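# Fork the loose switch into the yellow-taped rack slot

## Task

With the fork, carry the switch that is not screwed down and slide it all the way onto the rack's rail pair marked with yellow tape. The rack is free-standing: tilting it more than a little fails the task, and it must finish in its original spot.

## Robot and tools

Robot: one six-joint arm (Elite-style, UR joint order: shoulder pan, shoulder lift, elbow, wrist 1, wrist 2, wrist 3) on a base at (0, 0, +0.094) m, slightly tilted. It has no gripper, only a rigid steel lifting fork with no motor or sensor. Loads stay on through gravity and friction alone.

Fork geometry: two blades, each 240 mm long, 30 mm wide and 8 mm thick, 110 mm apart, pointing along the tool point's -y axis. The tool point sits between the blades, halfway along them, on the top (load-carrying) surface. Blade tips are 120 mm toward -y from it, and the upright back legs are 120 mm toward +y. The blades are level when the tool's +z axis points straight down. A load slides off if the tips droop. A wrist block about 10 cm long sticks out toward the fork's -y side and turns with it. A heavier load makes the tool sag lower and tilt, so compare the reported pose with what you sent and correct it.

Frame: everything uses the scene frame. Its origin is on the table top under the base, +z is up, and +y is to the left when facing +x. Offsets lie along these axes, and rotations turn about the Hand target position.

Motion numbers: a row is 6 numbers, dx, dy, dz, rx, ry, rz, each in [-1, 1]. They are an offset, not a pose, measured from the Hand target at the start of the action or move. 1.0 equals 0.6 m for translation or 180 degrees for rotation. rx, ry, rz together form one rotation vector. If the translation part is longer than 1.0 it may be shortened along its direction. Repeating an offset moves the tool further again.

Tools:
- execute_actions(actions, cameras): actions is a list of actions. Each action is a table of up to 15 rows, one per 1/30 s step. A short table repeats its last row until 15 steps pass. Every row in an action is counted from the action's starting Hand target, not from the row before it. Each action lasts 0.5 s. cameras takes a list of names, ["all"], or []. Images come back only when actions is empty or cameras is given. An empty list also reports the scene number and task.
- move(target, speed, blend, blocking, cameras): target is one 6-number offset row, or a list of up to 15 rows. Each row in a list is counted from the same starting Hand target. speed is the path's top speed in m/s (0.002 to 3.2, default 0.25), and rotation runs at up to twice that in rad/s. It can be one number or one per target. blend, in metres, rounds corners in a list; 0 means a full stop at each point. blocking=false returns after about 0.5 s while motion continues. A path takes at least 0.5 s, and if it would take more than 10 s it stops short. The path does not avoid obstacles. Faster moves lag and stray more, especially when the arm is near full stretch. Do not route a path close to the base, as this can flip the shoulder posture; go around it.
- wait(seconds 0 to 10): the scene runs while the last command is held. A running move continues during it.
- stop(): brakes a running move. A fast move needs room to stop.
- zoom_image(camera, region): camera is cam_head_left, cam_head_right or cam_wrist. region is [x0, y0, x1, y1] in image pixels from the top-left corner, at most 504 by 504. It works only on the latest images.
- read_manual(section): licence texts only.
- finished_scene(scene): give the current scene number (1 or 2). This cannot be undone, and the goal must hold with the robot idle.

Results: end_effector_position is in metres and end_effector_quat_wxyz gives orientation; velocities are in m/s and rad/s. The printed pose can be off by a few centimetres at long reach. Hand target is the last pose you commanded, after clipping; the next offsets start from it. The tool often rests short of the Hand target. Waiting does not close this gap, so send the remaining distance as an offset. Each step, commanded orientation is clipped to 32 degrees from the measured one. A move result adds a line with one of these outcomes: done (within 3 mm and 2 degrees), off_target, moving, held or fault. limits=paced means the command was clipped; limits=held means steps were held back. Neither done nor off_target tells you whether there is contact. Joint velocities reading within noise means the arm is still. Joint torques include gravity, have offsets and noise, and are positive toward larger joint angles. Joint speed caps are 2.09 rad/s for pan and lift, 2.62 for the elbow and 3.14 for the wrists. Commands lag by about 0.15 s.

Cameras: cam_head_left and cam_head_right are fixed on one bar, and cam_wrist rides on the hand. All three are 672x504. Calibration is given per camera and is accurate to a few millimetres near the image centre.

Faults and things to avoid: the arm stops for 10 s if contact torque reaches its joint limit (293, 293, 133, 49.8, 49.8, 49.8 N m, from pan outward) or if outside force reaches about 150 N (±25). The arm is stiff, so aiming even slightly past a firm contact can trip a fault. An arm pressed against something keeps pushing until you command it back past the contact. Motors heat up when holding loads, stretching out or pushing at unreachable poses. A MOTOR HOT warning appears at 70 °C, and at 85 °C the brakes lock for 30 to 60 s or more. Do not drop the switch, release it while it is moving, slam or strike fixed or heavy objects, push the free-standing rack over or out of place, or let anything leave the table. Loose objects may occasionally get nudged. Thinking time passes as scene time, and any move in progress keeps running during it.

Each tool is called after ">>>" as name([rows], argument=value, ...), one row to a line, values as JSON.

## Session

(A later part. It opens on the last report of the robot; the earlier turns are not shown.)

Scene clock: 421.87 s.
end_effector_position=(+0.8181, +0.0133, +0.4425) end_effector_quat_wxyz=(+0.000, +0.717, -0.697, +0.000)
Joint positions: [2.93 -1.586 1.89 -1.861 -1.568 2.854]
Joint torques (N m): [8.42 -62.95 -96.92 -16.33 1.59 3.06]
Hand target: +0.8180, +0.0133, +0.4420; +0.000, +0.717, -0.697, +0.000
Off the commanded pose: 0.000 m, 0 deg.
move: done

>>> move(target=[0, 0, -0.0058, 0, 0, 0], speed=0.01)

>>> move(target=[0, 0, -0.0067, 0, 0, 0], speed=0.01, cameras=["all"])

>>> zoom_image(camera="cam_head_right", region=[360, 165, 410, 215])

>>> zoom_image(camera="cam_head_left", region=[360, 165, 410, 215])

Scene clock: 427.13 s.
end_effector_position=(+0.8180, +0.0133, +0.4387) end_effector_quat_wxyz=(+0.000, +0.717, -0.697, +0.000)
Joint positions: [2.93 -1.584 1.894 -1.867 -1.568 2.854]
Joint torques (N m): [4.27 -49.29 -74.79 -10.23 0.71 -0.37]
Hand target: +0.8180, +0.0133, +0.4385; +0.000, +0.717, -0.697, +0.000
Off the commanded pose: 0.000 m, 0 deg.
move: done

Scene clock: 427.83 s.
end_effector_position=(+0.8180, +0.0133, +0.4347) end_effector_quat_wxyz=(+0.000, +0.717, -0.697, +0.000)
Joint positions: [2.93 -1.582 1.9 -1.874 -1.568 2.854]
Joint torques (N m): [9.7 -50.37 -74.1 -10.61 1.33 1.46]
Hand target: +0.8180, +0.0133, +0.4345; +0.000, +0.717, -0.697, +0.000
Off the commanded pose: 0.000 m, 0 deg.
move: done
camera_calibration:
cam_wrist: T_world_to_cam=[[0.0159319, -0.999521, -0.026544, 0.021345], [-0.937749, -0.0241485, 0.346472, 0.488094], [-0.346947, 0.0193716, -0.937685, 0.785568], [0, 0, 0, 1]] pos_world=[0.729921, 0.0179038, 0.56807]

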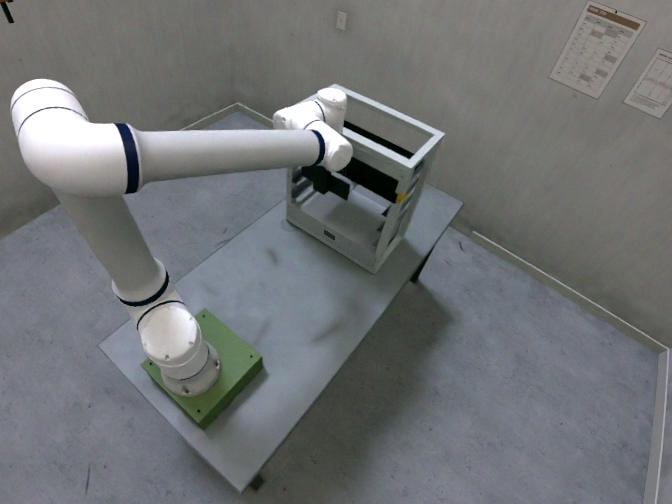

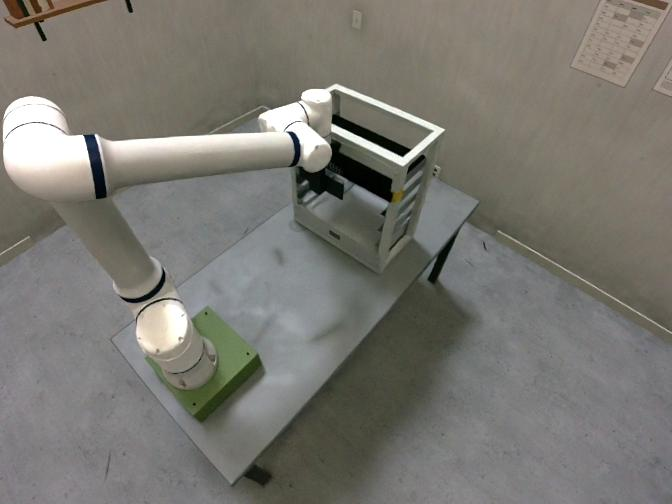

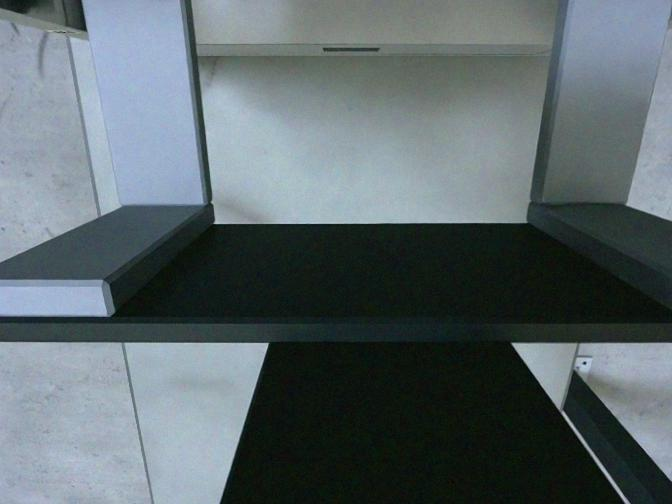

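Scaled by 10.080.

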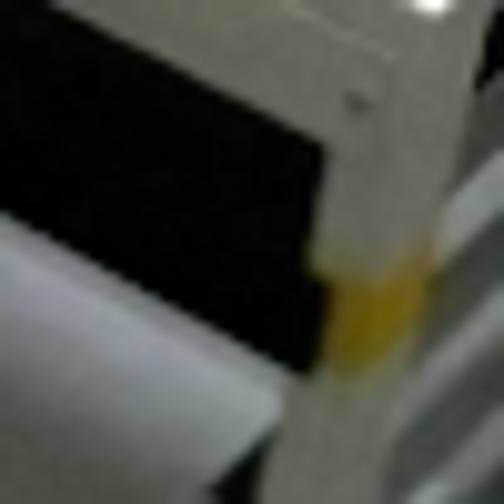

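Scaled by 10.080.

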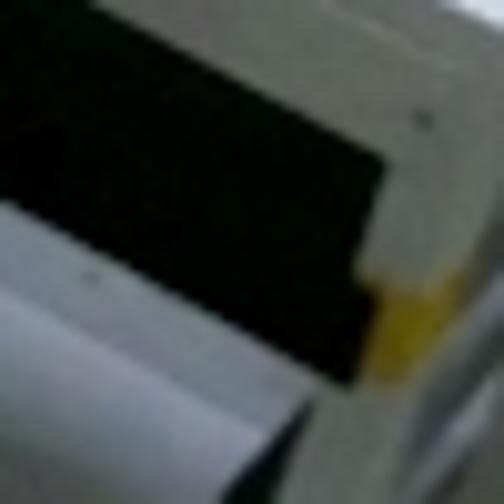

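>>> move([
  [0, 0, -0.005, 0, 0, 0],
  [-0.35, -0.0098, -0.005, 0, 0, 0],
  [-0.35, -0.0098, 0.0525, 0, 0, 0],
], speed=[0.05, 0.2, 0.2], blend=[0.001, 0.01, 0], cameras=["all"])

>>> zoom_image(camera="cam_head_right", region=[360, 165, 410, 215])

>>> zoom_image(camera="cam_head_left", region=[360, 165, 410, 215])

>>> zoom_image(camera="cam_head_right", region=[270, 100, 340, 170])

Scene clock: 437.70 s.
end_effector_position=(+0.6080, +0.0074, +0.4659) end_effector_quat_wxyz=(+0.000, +0.717, -0.697, +0.000)
Joint positions: [2.796 -1.987 2.149 -1.718 -1.57 2.72]
Joint torques (N m): [-21.27 -34.47 -101.36 -5.7 1.99 -2.25]
Hand target: +0.6080, +0.0074, +0.4660; +0.000, +0.717, -0.697, +0.000
Off the commanded pose: 0.000 m, 0 deg.
move: done
camera_calibration:
cam_wrist: T_world_to_cam=[[0.0158983, -0.999519, -0.0266381, 0.0196928], [-0.93775, -0.0241495, 0.34647, 0.280251], [-0.346947, 0.0194716, -0.937683, 0.741982], [0, 0, 0, 1]] pos_world=[0.519921, 0.0120036, 0.59917]

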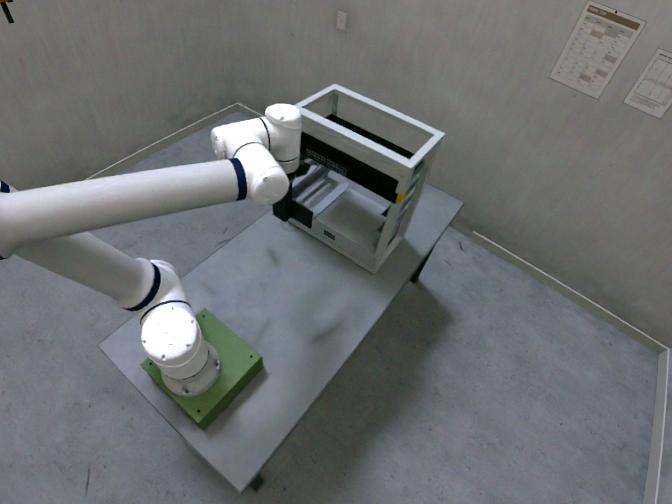

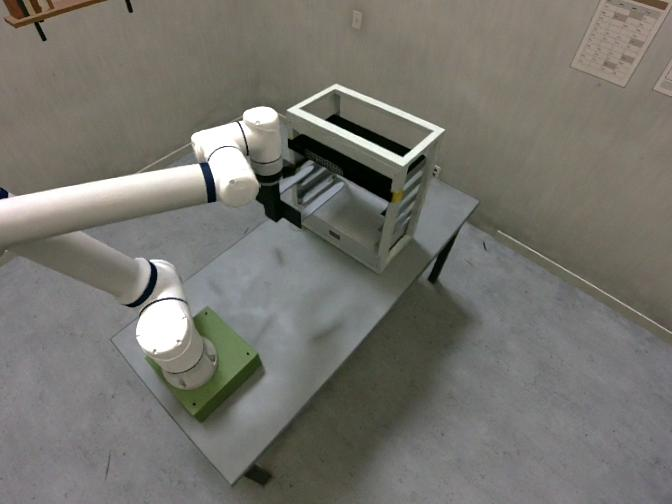

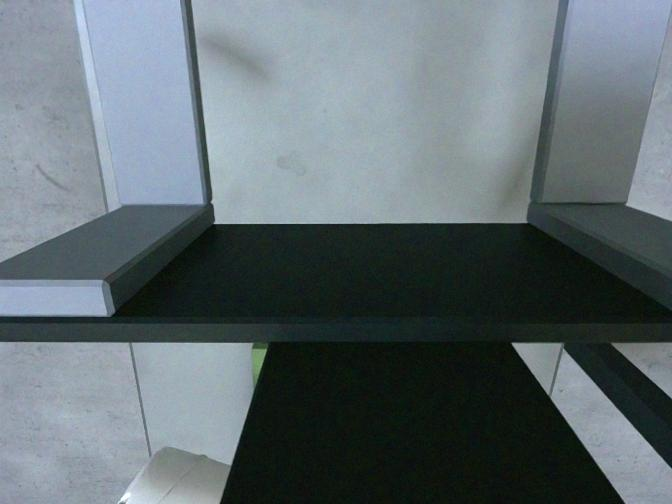

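Scaled by 10.080.

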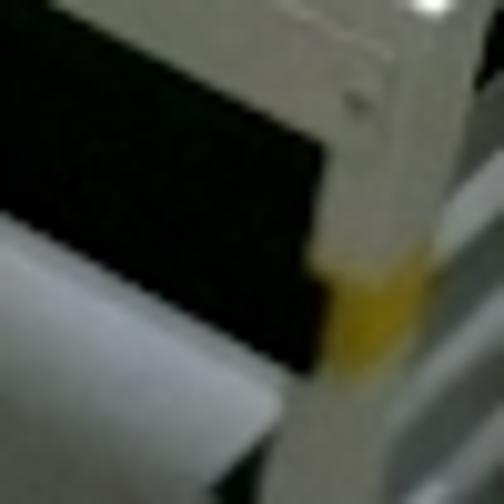

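Scaled by 10.080.

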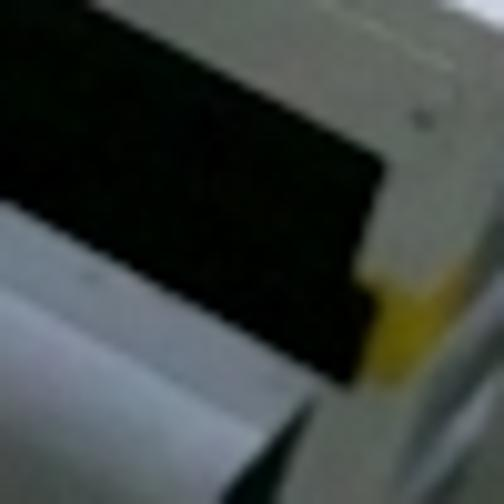

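Scaled by 7.200.

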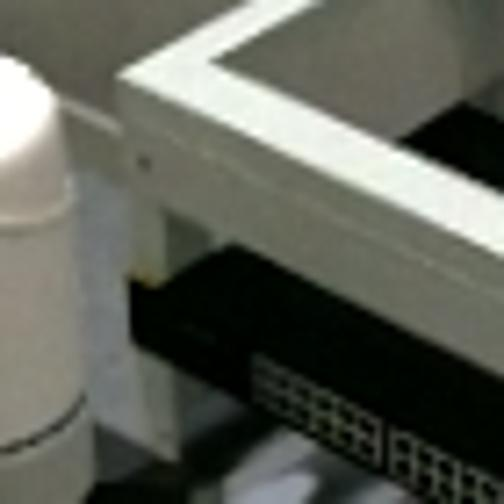

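>>> move(target=[0.0617, 0.0018, 0, 0, 0, 0.0008], speed=0.1)

>>> move(target=[0.01, 0.0003, 0, 0, 0, 0], speed=0.015)

Scene clock: 446.50 s.
end_effector_position=(+0.6448, +0.0085, +0.4660) end_effector_quat_wxyz=(+0.000, +0.718, -0.696, +0.000)
Joint positions: [2.827 -1.913 2.105 -1.749 -1.569 2.749]
Joint torques (N m): [9.91 -15.13 -101.08 -10.17 -0.06 3.29]
Hand target: +0.6450, +0.0085, +0.4660; +0.000, +0.718, -0.696, +0.000
Off the commanded pose: 0.000 m, 0 deg.
move: done

Scene clock: 447.27 s.
end_effector_position=(+0.6508, +0.0087, +0.4660) end_effector_quat_wxyz=(+0.000, +0.718, -0.696, +0.000)
Joint positions: [2.832 -1.901 2.098 -1.754 -1.569 2.754]
Joint torques (N m): [6.7 -13.17 -100.81 -10.07 1.45 3.59]
Hand target: +0.6510, +0.0087, +0.4660; +0.000, +0.718, -0.696, +0.000
Off the commanded pose: 0.000 m, 0 deg.
move: done

>>> move(target=[0.005, 0.00015, 0, 0, 0, 0], speed=0.01)

>>> move(target=[0.005, 0.00015, 0, 0, 0, 0], speed=0.01)

>>> move(target=[0.0033, 0.0001, 0, 0, 0, 0], speed=0.01)

Scene clock: 449.70 s.
end_effector_position=(+0.6538, +0.0088, +0.4660) end_effector_quat_wxyz=(+0.000, +0.718, -0.696, +0.000)
Joint positions: [2.834 -1.895 2.094 -1.756 -1.569 2.756]
Joint torques (N m): [14.03 -10.43 -107.61 -14.79 2.45 0.84]
Hand target: +0.6540, +0.0088, +0.4660; +0.000, +0.718, -0.696, +0.000
Off the commanded pose: 0.000 m, 0 deg.
move: done

Scene clock: 450.40 s.
end_effector_position=(+0.6568, +0.0089, +0.4660) end_effector_quat_wxyz=(+0.000, +0.718, -0.696, +0.000)
Joint positions: [2.837 -1.889 2.09 -1.758 -1.569 2.759]
Joint torques (N m): [13.33 -12.35 -108.71 -15.21 3.83 0.64]
Hand target: +0.6570, +0.0089, +0.4660; +0.000, +0.718, -0.696, +0.000
Off the commanded pose: 0.000 m, 0 deg.
move: done

Scene clock: 451.10 s.
end_effector_position=(+0.6589, +0.0089, +0.4660) end_effector_quat_wxyz=(+0.000, +0.718, -0.696, +0.000)
Joint positions: [2.838 -1.885 2.088 -1.759 -1.569 2.76]
Joint torques (N m): [13.72 -12.13 -109.91 -16.12 4.16 1.22]
Hand target: +0.6590, +0.0089, +0.4660; +0.000, +0.718, -0.696, +0.000
Off the commanded pose: 0.000 m, 0 deg.
move: done

>>> move(target=[0.0018, 0.00005, 0, 0, 0, 0], speed=0.008)

>>> move(target=[0.0015, 0.00005, 0, 0, 0, 0], speed=0.008)

>>> move(target=[0.0012, 0.00004, 0, 0, 0, 0], speed=0.008, cameras=["cam_head_left", "cam_head_right"])

Scene clock: 455.17 s.
end_effector_position=(+0.6600, +0.0090, +0.4660) end_effector_quat_wxyz=(+0.000, +0.718, -0.696, +0.000)
Joint positions: [2.839 -1.883 2.086 -1.76 -1.569 2.761]
Joint torques (N m): [13.32 -13.03 -111.23 -16.31 4.76 1.46]
Hand target: +0.6601, +0.0090, +0.4660; +0.000, +0.718, -0.696, +0.000
Off the commanded pose: 0.000 m, 0 deg.
move: done

Scene clock: 455.87 s.
end_effector_position=(+0.6609, +0.0090, +0.4660) end_effector_quat_wxyz=(+0.000, +0.718, -0.696, +0.000)
Joint positions: [2.84 -1.881 2.085 -1.761 -1.569 2.762]
Joint torques (N m): [13.99 -13.2 -110.15 -16.25 4.92 1.43]
Hand target: +0.6610, +0.0090, +0.4660; +0.000, +0.718, -0.696, +0.000
Off the commanded pose: 0.000 m, 0 deg.
move: done

Scene clock: 456.57 s.
end_effector_position=(+0.6616, +0.0090, +0.4660) end_effector_quat_wxyz=(+0.000, +0.718, -0.696, +0.000)
Joint positions: [2.84 -1.88 2.084 -1.761 -1.569 2.762]
Joint torques (N m): [13.76 -13.62 -110.35 -16.33 4.75 1.35]
Hand target: +0.6617, +0.0090, +0.4660; +0.000, +0.718, -0.696, +0.000
Off the commanded pose: 0.000 m, 0 deg.
move: done
Images, in order (width x height): cam_head_left 672x504, cam_head_right 672x504.

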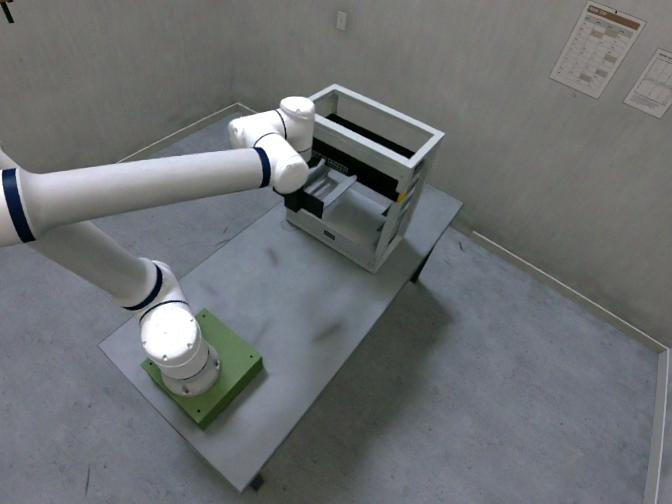

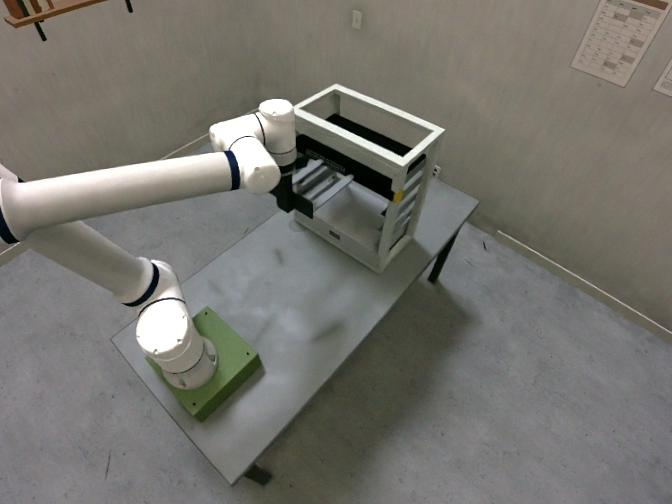

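>>> zoom_image(camera="cam_head_right", region=[360, 165, 410, 215])

>>> zoom_image(camera="cam_head_left", region=[360, 165, 410, 215])

>>> move(target=[0.0012, 0.00004, 0, 0, 0, 0], speed=0.008)

>>> move(target=[0.0012, 0.00004, 0, 0, 0, 0], speed=0.008)

Scaled by 10.080.

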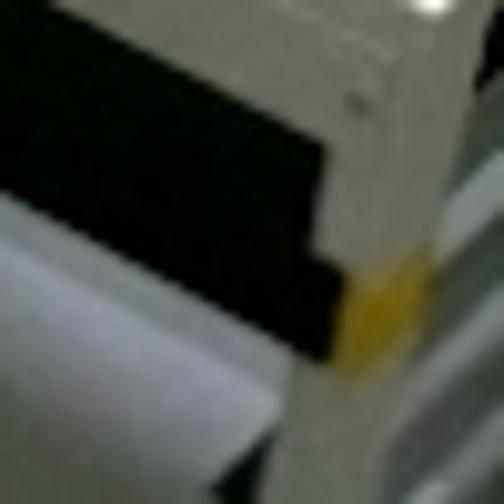

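Scaled by 10.080.

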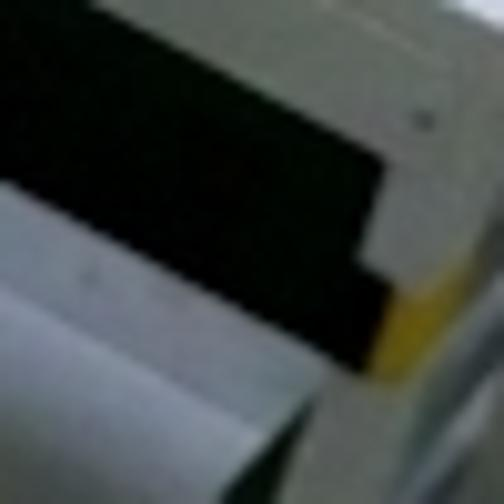

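Scene clock: 460.57 s.
end_effector_position=(+0.6624, +0.0090, +0.4660) end_effector_quat_wxyz=(+0.000, +0.718, -0.696, +0.000)
Joint positions: [2.841 -1.878 2.083 -1.762 -1.569 2.763]
Joint torques (N m): [13.91 -13.88 -110.71 -16.25 5.03 1.28]
Hand target: +0.6624, +0.0090, +0.4660; +0.000, +0.718, -0.696, +0.000
Off the commanded pose: 0.000 m, 0 deg.
move: done

Scene clock: 461.27 s.
end_effector_position=(+0.6631, +0.0091, +0.4660) end_effector_quat_wxyz=(+0.000, +0.718, -0.696, +0.000)
Joint positions: [2.841 -1.877 2.083 -1.762 -1.569 2.763]
Joint torques (N m): [13.87 -12.62 -110.47 -16.25 5.27 1.4]
Hand target: +0.6631, +0.0091, +0.4660; +0.000, +0.718, -0.696, +0.000
Off the commanded pose: 0.000 m, 0 deg.
move: done

>>> move(target=[0.0012, 0.00004, 0, 0, 0, 0], speed=0.008)

>>> move(target=[0.0012, 0.00004, 0, 0, 0, 0], speed=0.008)

>>> move(target=[0.0012, 0.00004, 0, 0, 0, 0], speed=0.008)

Scene clock: 466.20 s.
end_effector_position=(+0.6638, +0.0091, +0.4660) end_effector_quat_wxyz=(+0.000, +0.718, -0.696, +0.000)
Joint positions: [2.842 -1.875 2.082 -1.763 -1.569 2.764]
Joint torques (N m): [13.73 -2.13 -114.18 -20.27 5.27 0.02]
Hand target: +0.6638, +0.0091, +0.4660; +0.000, +0.718, -0.696, +0.000
Off the commanded pose: 0.000 m, 0 deg.
move: done

Scene clock: 466.90 s.
end_effector_position=(+0.6645, +0.0091, +0.4660) end_effector_quat_wxyz=(+0.000, +0.718, -0.696, +0.000)
Joint positions: [2.842 -1.874 2.081 -1.763 -1.569 2.764]
Joint torques (N m): [10.13 -3.31 -114.19 -20.66 5.32 0.87]
Hand target: +0.6646, +0.0091, +0.4660; +0.000, +0.718, -0.696, +0.000
Off the commanded pose: 0.000 m, 0 deg.
move: done

Scene clock: 467.60 s.
end_effector_position=(+0.6652, +0.0091, +0.4660) end_effector_quat_wxyz=(+0.000, +0.718, -0.696, +0.000)
Joint positions: [2.843 -1.873 2.08 -1.764 -1.569 2.765]
Joint torques (N m): [10.95 -3.71 -114.12 -20.88 5.62 0.89]
Hand target: +0.6653, +0.0091, +0.4660; +0.000, +0.718, -0.696, +0.000
Off the commanded pose: 0.000 m, 0 deg.
move: done

>>> wait(seconds=0, cameras=["cam_head_left", "cam_head_right"])

>>> zoom_image(camera="cam_head_right", region=[360, 165, 410, 215])

>>> zoom_image(camera="cam_head_left", region=[360, 165, 410, 215])

>>> zoom_image(camera="cam_head_right", region=[270, 100, 340, 170])

Scene clock: 473.67 s.
end_effector_position=(+0.6653, +0.0091, +0.4660) end_effector_quat_wxyz=(+0.000, +0.718, -0.696, +0.000)
Joint positions: [2.843 -1.873 2.08 -1.764 -1.569 2.765]
Joint torques (N m): [10.62 -3.26 -113.8 -20.66 5.46 1.05]
Hand target: +0.6653, +0.0091, +0.4660; +0.000, +0.718, -0.696, +0.000
Off the commanded pose: 0.000 m, 0 deg.
Images, in order (width x height): cam_head_left 672x504, cam_head_right 672x504.

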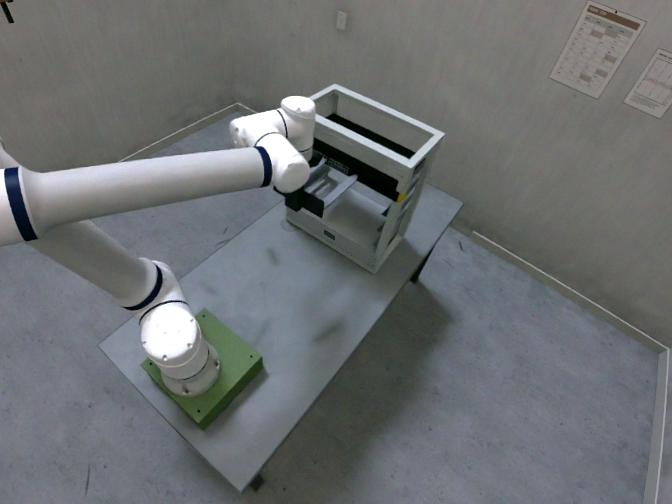

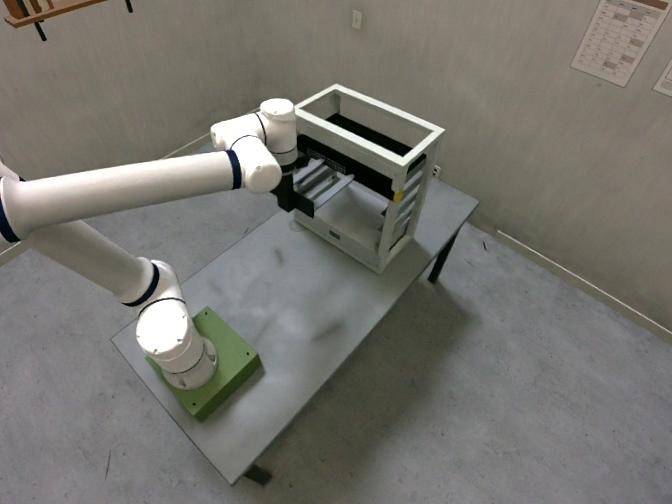

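Scaled by 10.080.

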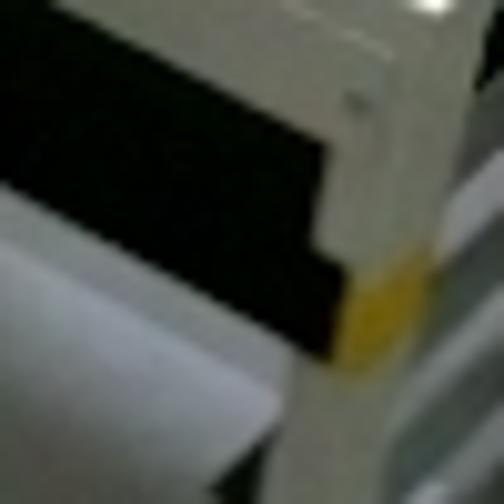

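Scaled by 10.080.

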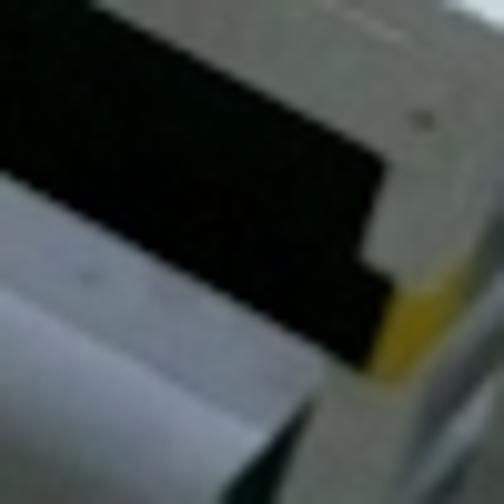

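Scaled by 7.200.

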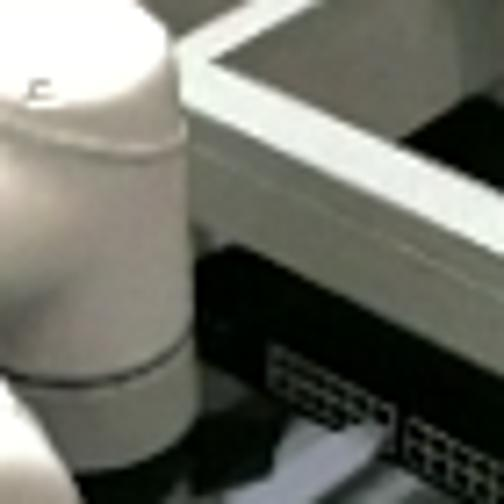

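>>> move(target=[0.0012, 0.00004, 0, 0, 0, 0], speed=0.008)

>>> move(target=[0.0012, 0.00004, 0, 0, 0, 0], speed=0.008)

Scene clock: 483.17 s.
end_effector_position=(+0.6659, +0.0092, +0.4660) end_effector_quat_wxyz=(+0.000, +0.718, -0.696, +0.000)
Joint positions: [2.843 -1.871 2.079 -1.764 -1.569 2.766]
Joint torques (N m): [13.57 12.04 -122.36 -26.62 5.48 -2.14]
Hand target: +0.6660, +0.0092, +0.4660; +0.000, +0.718, -0.696, +0.000
Off the commanded pose: 0.000 m, 0 deg.
move: done

Scene clock: 483.87 s.
end_effector_position=(+0.6667, +0.0092, +0.4660) end_effector_quat_wxyz=(+0.000, +0.718, -0.696, +0.000)
Joint positions: [2.844 -1.87 2.078 -1.764 -1.569 2.766]
Joint torques (N m): [16.5 16.86 -122.81 -30.72 8.48 -3.84]
Hand target: +0.6667, +0.0092, +0.4660; +0.000, +0.718, -0.696, +0.000
Off the commanded pose: 0.000 m, 0 deg.
move: done

>>> move([
  [-0.01, -0.0003, 0, 0, 0, 0],
  [-0.0833, -0.0025, 0, 0, 0, 0],
], speed=[0.02, 0.12], blend=[0.003, 0])

>>> move(target=[-0.0117, -0.3293, 0.1642, 0.01483, -0.49978, 0], speed=0.35, cameras=["cam_wrist"])

Scene clock: 492.53 s.
end_effector_position=(+0.6169, +0.0077, +0.4660) end_effector_quat_wxyz=(+0.000, +0.718, -0.696, +0.000)
Joint positions: [2.803 -1.969 2.139 -1.726 -1.569 2.725]
Joint torques (N m): [-20.53 -36.45 -76.79 -5.81 1.01 -2.31]
Hand target: +0.6167, +0.0077, +0.4660; +0.000, +0.718, -0.696, +0.000
Off the commanded pose: 0.000 m, 0 deg.
move: done

Scene clock: 496.10 s.
end_effector_position=(+0.6097, -0.1899, +0.5645) end_effector_quat_wxyz=(+0.507, -0.508, +0.492, -0.493)
Joint positions: [2.133 -1.179 2.585 -4.52 -0.486 3.122]
Joint torques (N m): [9.13 -37.57 -31.99 -5.26 -1.89 3.34]
Hand target: +0.6097, -0.1899, +0.5645; +0.507, -0.508, +0.492, -0.493
Off the commanded pose: 0.000 m, 0 deg.
move: done
camera_calibration:
cam_wrist: T_world_to_cam=[[0.0563416, -0.998349, -0.011182, -0.208057], [-0.346528, -0.00905025, -0.937996, 0.610424], [0.936346, 0.0567231, -0.346466, -0.270154], [0, 0, 0, 1]] pos_world=[0.476209, -0.186865, 0.47665]
Images, in order (width x height): cam_wrist 672x504.

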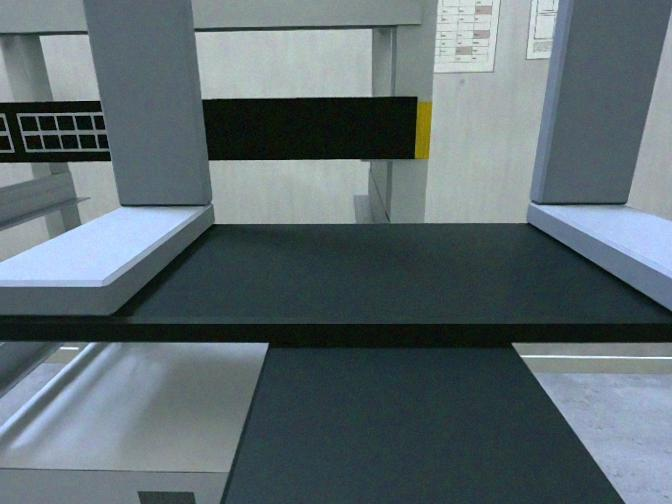

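>>> zoom_image(camera="cam_wrist", region=[370, 80, 460, 170])

>>> move(target=[0, -0.16667, 0, 0, 0, 0], cameras=["cam_wrist"])

>>> zoom_image(camera="cam_wrist", region=[220, 80, 310, 170])

Scaled by 5.600.

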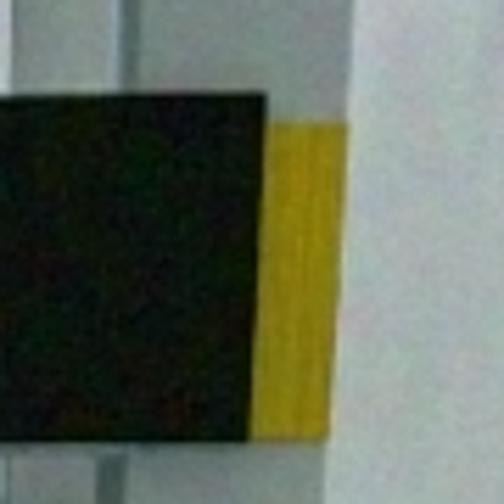

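Scene clock: 501.00 s.
end_effector_position=(+0.6097, -0.2897, +0.5645) end_effector_quat_wxyz=(+0.507, -0.508, +0.492, -0.493)
Joint positions: [2.013 -1.138 2.464 -4.432 -0.367 3.114]
Joint torques (N m): [-20.45 -47.65 -36.67 0.07 1.77 -2.56]
Hand target: +0.6097, -0.2899, +0.5645; +0.507, -0.508, +0.492, -0.493
Off the commanded pose: 0.000 m, 0 deg.
move: done
camera_calibration:
cam_wrist: T_world_to_cam=[[0.0562152, -0.998356, -0.0112303, -0.307611], [-0.346325, -0.00894859, -0.938072, 0.609489], [0.936429, 0.0566233, -0.346258, -0.264659], [0, 0, 0, 1]] pos_world=[0.476208, -0.286665, 0.47665]
Images, in order (width x height): cam_wrist 672x504.

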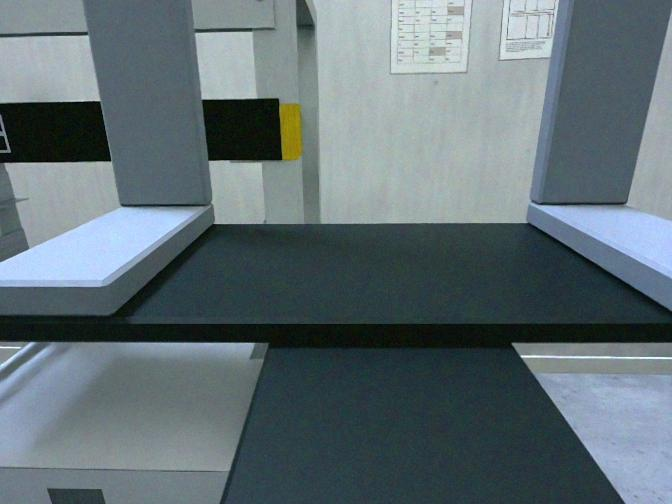

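Scaled by 5.600.

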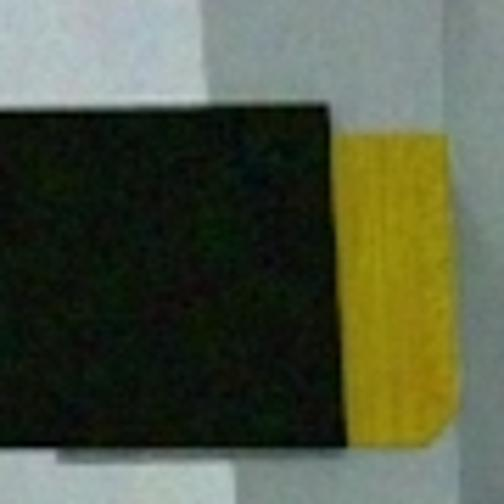

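>>> move([
  [0.0838, 0.483, 0, 0, 0, 0],
  [0, 0.958, 0, 0, 0, 0],
], speed=0.35, blend=[0.05, 0], cameras=["cam_wrist"])

>>> zoom_image(camera="cam_wrist", region=[320, 80, 410, 170])

>>> move(target=[0, -0.16667, 0, 0, 0, 0], cameras=["cam_wrist"])

>>> zoom_image(camera="cam_wrist", region=[195, 80, 285, 170])

Scene clock: 511.90 s.
end_effector_position=(+0.6097, +0.2848, +0.5645) end_effector_quat_wxyz=(+0.507, -0.508, +0.492, -0.493)
Joint positions: [3.461 -1.159 2.495 -4.465 -1.815 3.15]
Joint torques (N m): [9.99 -49.34 -41.66 -4.79 -2.09 3.5]
Hand target: +0.6097, +0.2849, +0.5645; +0.507, -0.508, +0.492, -0.493
Off the commanded pose: 0.000 m, 0 deg.
move: done
camera_calibration:
cam_wrist: T_world_to_cam=[[0.0563427, -0.998349, -0.0111698, 0.265853], [-0.34632, -0.00904943, -0.938073, 0.614658], [0.936423, 0.0567219, -0.346258, -0.297216], [0, 0, 0, 1]] pos_world=[0.476209, 0.287835, 0.47665]
Images, in order (width x height): cam_wrist 672x504.

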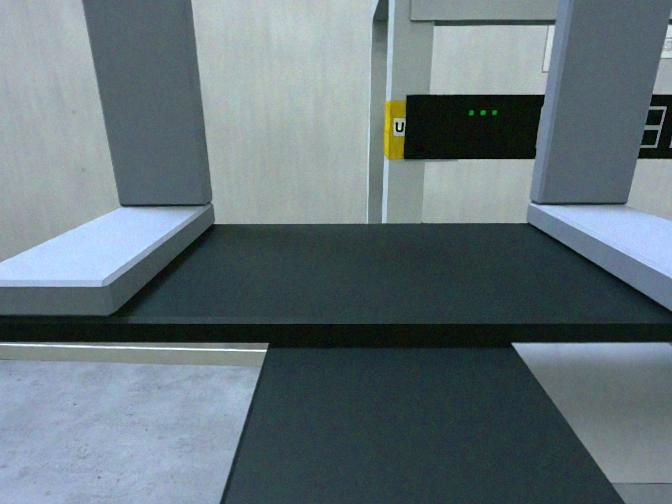

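Scaled by 5.600.

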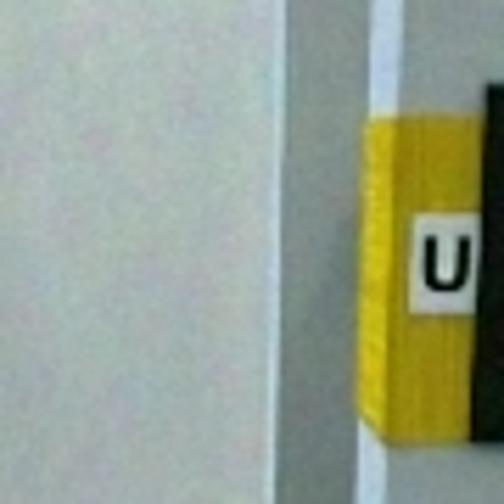

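Scene clock: 513.10 s.
end_effector_position=(+0.6097, +0.1850, +0.5645) end_effector_quat_wxyz=(+0.507, -0.508, +0.492, -0.493)
Joint positions: [3.176 -1.194 2.609 -4.545 -1.53 3.146]
Joint torques (N m): [-22.38 -71.09 -10.77 -10.14 1.33 -2.27]
Hand target: +0.6097, +0.1849, +0.5645; +0.507, -0.508, +0.492, -0.493
Off the commanded pose: 0.000 m, 0 deg.
move: done
camera_calibration:
cam_wrist: T_world_to_cam=[[0.0562152, -0.998356, -0.0112303, 0.166309], [-0.346325, -0.00894859, -0.938072, 0.613737], [0.936429, 0.0566233, -0.346258, -0.291538], [0, 0, 0, 1]] pos_world=[0.476208, 0.188035, 0.47665]
Images, in order (width x height): cam_wrist 672x504.

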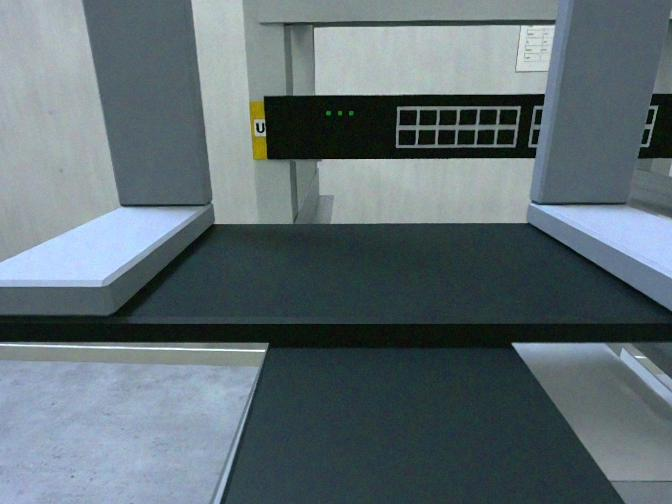

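Scaled by 5.600.

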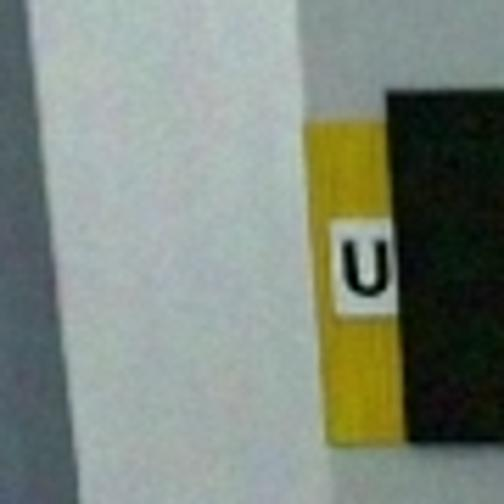

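>>> zoom_image(camera="cam_wrist", region=[245, 95, 285, 135])

>>> zoom_image(camera="cam_wrist", region=[245, 130, 285, 170])

>>> move(target=[0, 0.25, 0, 0, 0, 0], speed=0.35, cameras=["cam_wrist"])

>>> zoom_image(camera="cam_wrist", region=[420, 80, 510, 170])

Scaled by 12.600.

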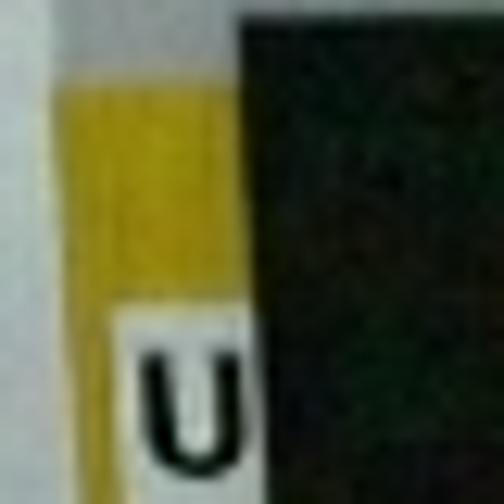

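Scaled by 12.600.

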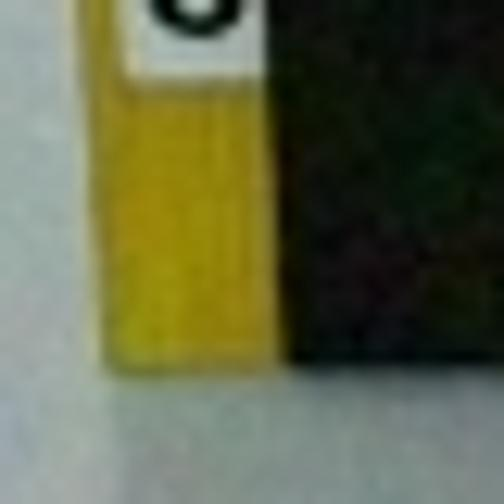

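Scene clock: 523.30 s.
end_effector_position=(+0.6097, +0.3348, +0.5645) end_effector_quat_wxyz=(+0.507, -0.508, +0.492, -0.493)
Joint positions: [3.58 -1.136 2.428 -4.421 -1.933 3.152]
Joint torques (N m): [7.79 -54.48 -44.35 -4.89 -2.35 3.58]
Hand target: +0.6097, +0.3349, +0.5645; +0.507, -0.508, +0.492, -0.493
Off the commanded pose: 0.000 m, 0 deg.
move: done
camera_calibration:
cam_wrist: T_world_to_cam=[[0.0563427, -0.998349, -0.0111698, 0.31577], [-0.34632, -0.00904943, -0.938073, 0.61511], [0.936423, 0.0567219, -0.346258, -0.300052], [0, 0, 0, 1]] pos_world=[0.476209, 0.337835, 0.47665]
Images, in order (width x height): cam_wrist 672x504.

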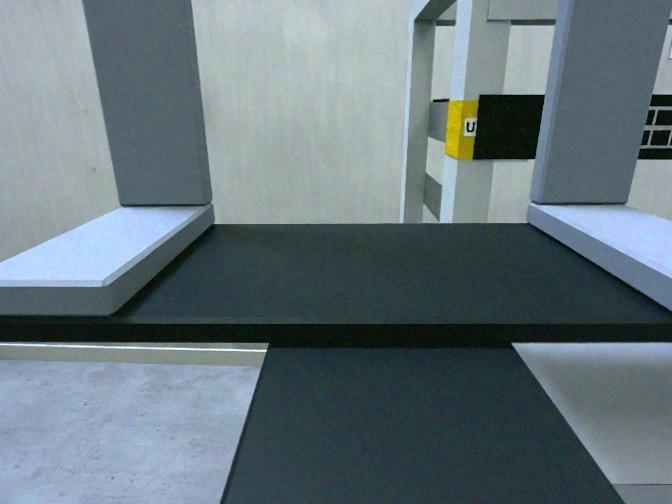

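Scaled by 5.600.

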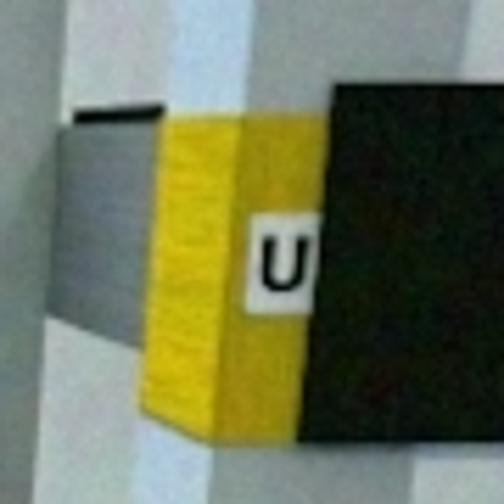

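>>> wait(seconds=0, cameras=["cam_head_left", "cam_head_right"])

>>> zoom_image(camera="cam_head_right", region=[360, 165, 410, 215])

>>> zoom_image(camera="cam_head_left", region=[360, 165, 410, 215])

Scene clock: 533.30 s.
end_effector_position=(+0.6097, +0.3349, +0.5645) end_effector_quat_wxyz=(+0.507, -0.508, +0.492, -0.493)
Joint positions: [3.58 -1.136 2.428 -4.421 -1.933 3.152]
Joint torques (N m): [9.35 -53.81 -44.48 -4.68 -2.1 3.51]
Hand target: +0.6097, +0.3349, +0.5645; +0.507, -0.508, +0.492, -0.493
Off the commanded pose: 0.000 m, 0 deg.
Images, in order (width x height): cam_head_left 672x504, cam_head_right 672x504.

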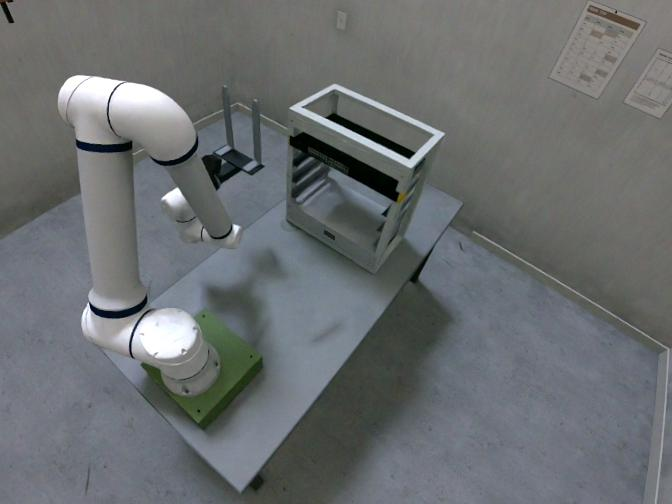

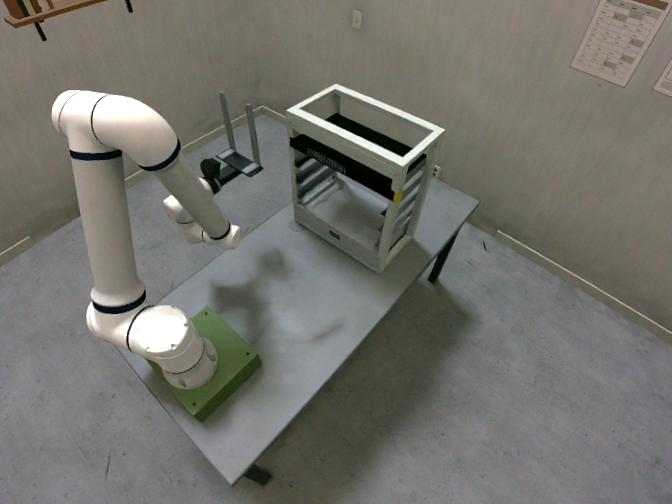

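Scaled by 10.080.

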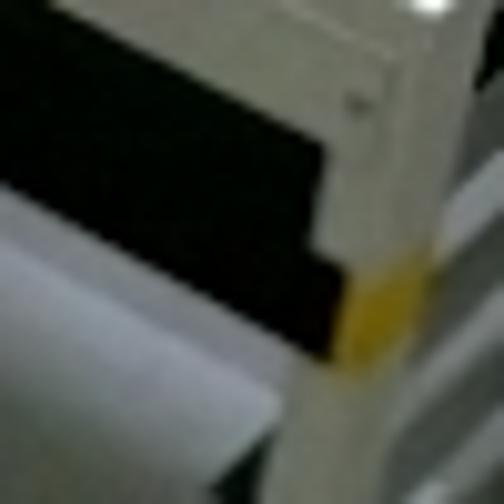

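Scaled by 10.080.

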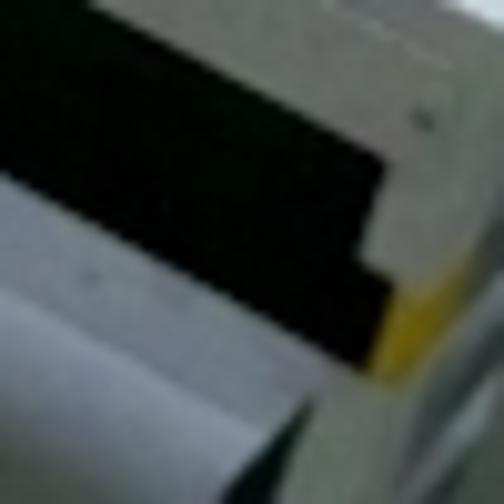

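>>> finished_scene(scene=2)

The scene is finished: the task was done.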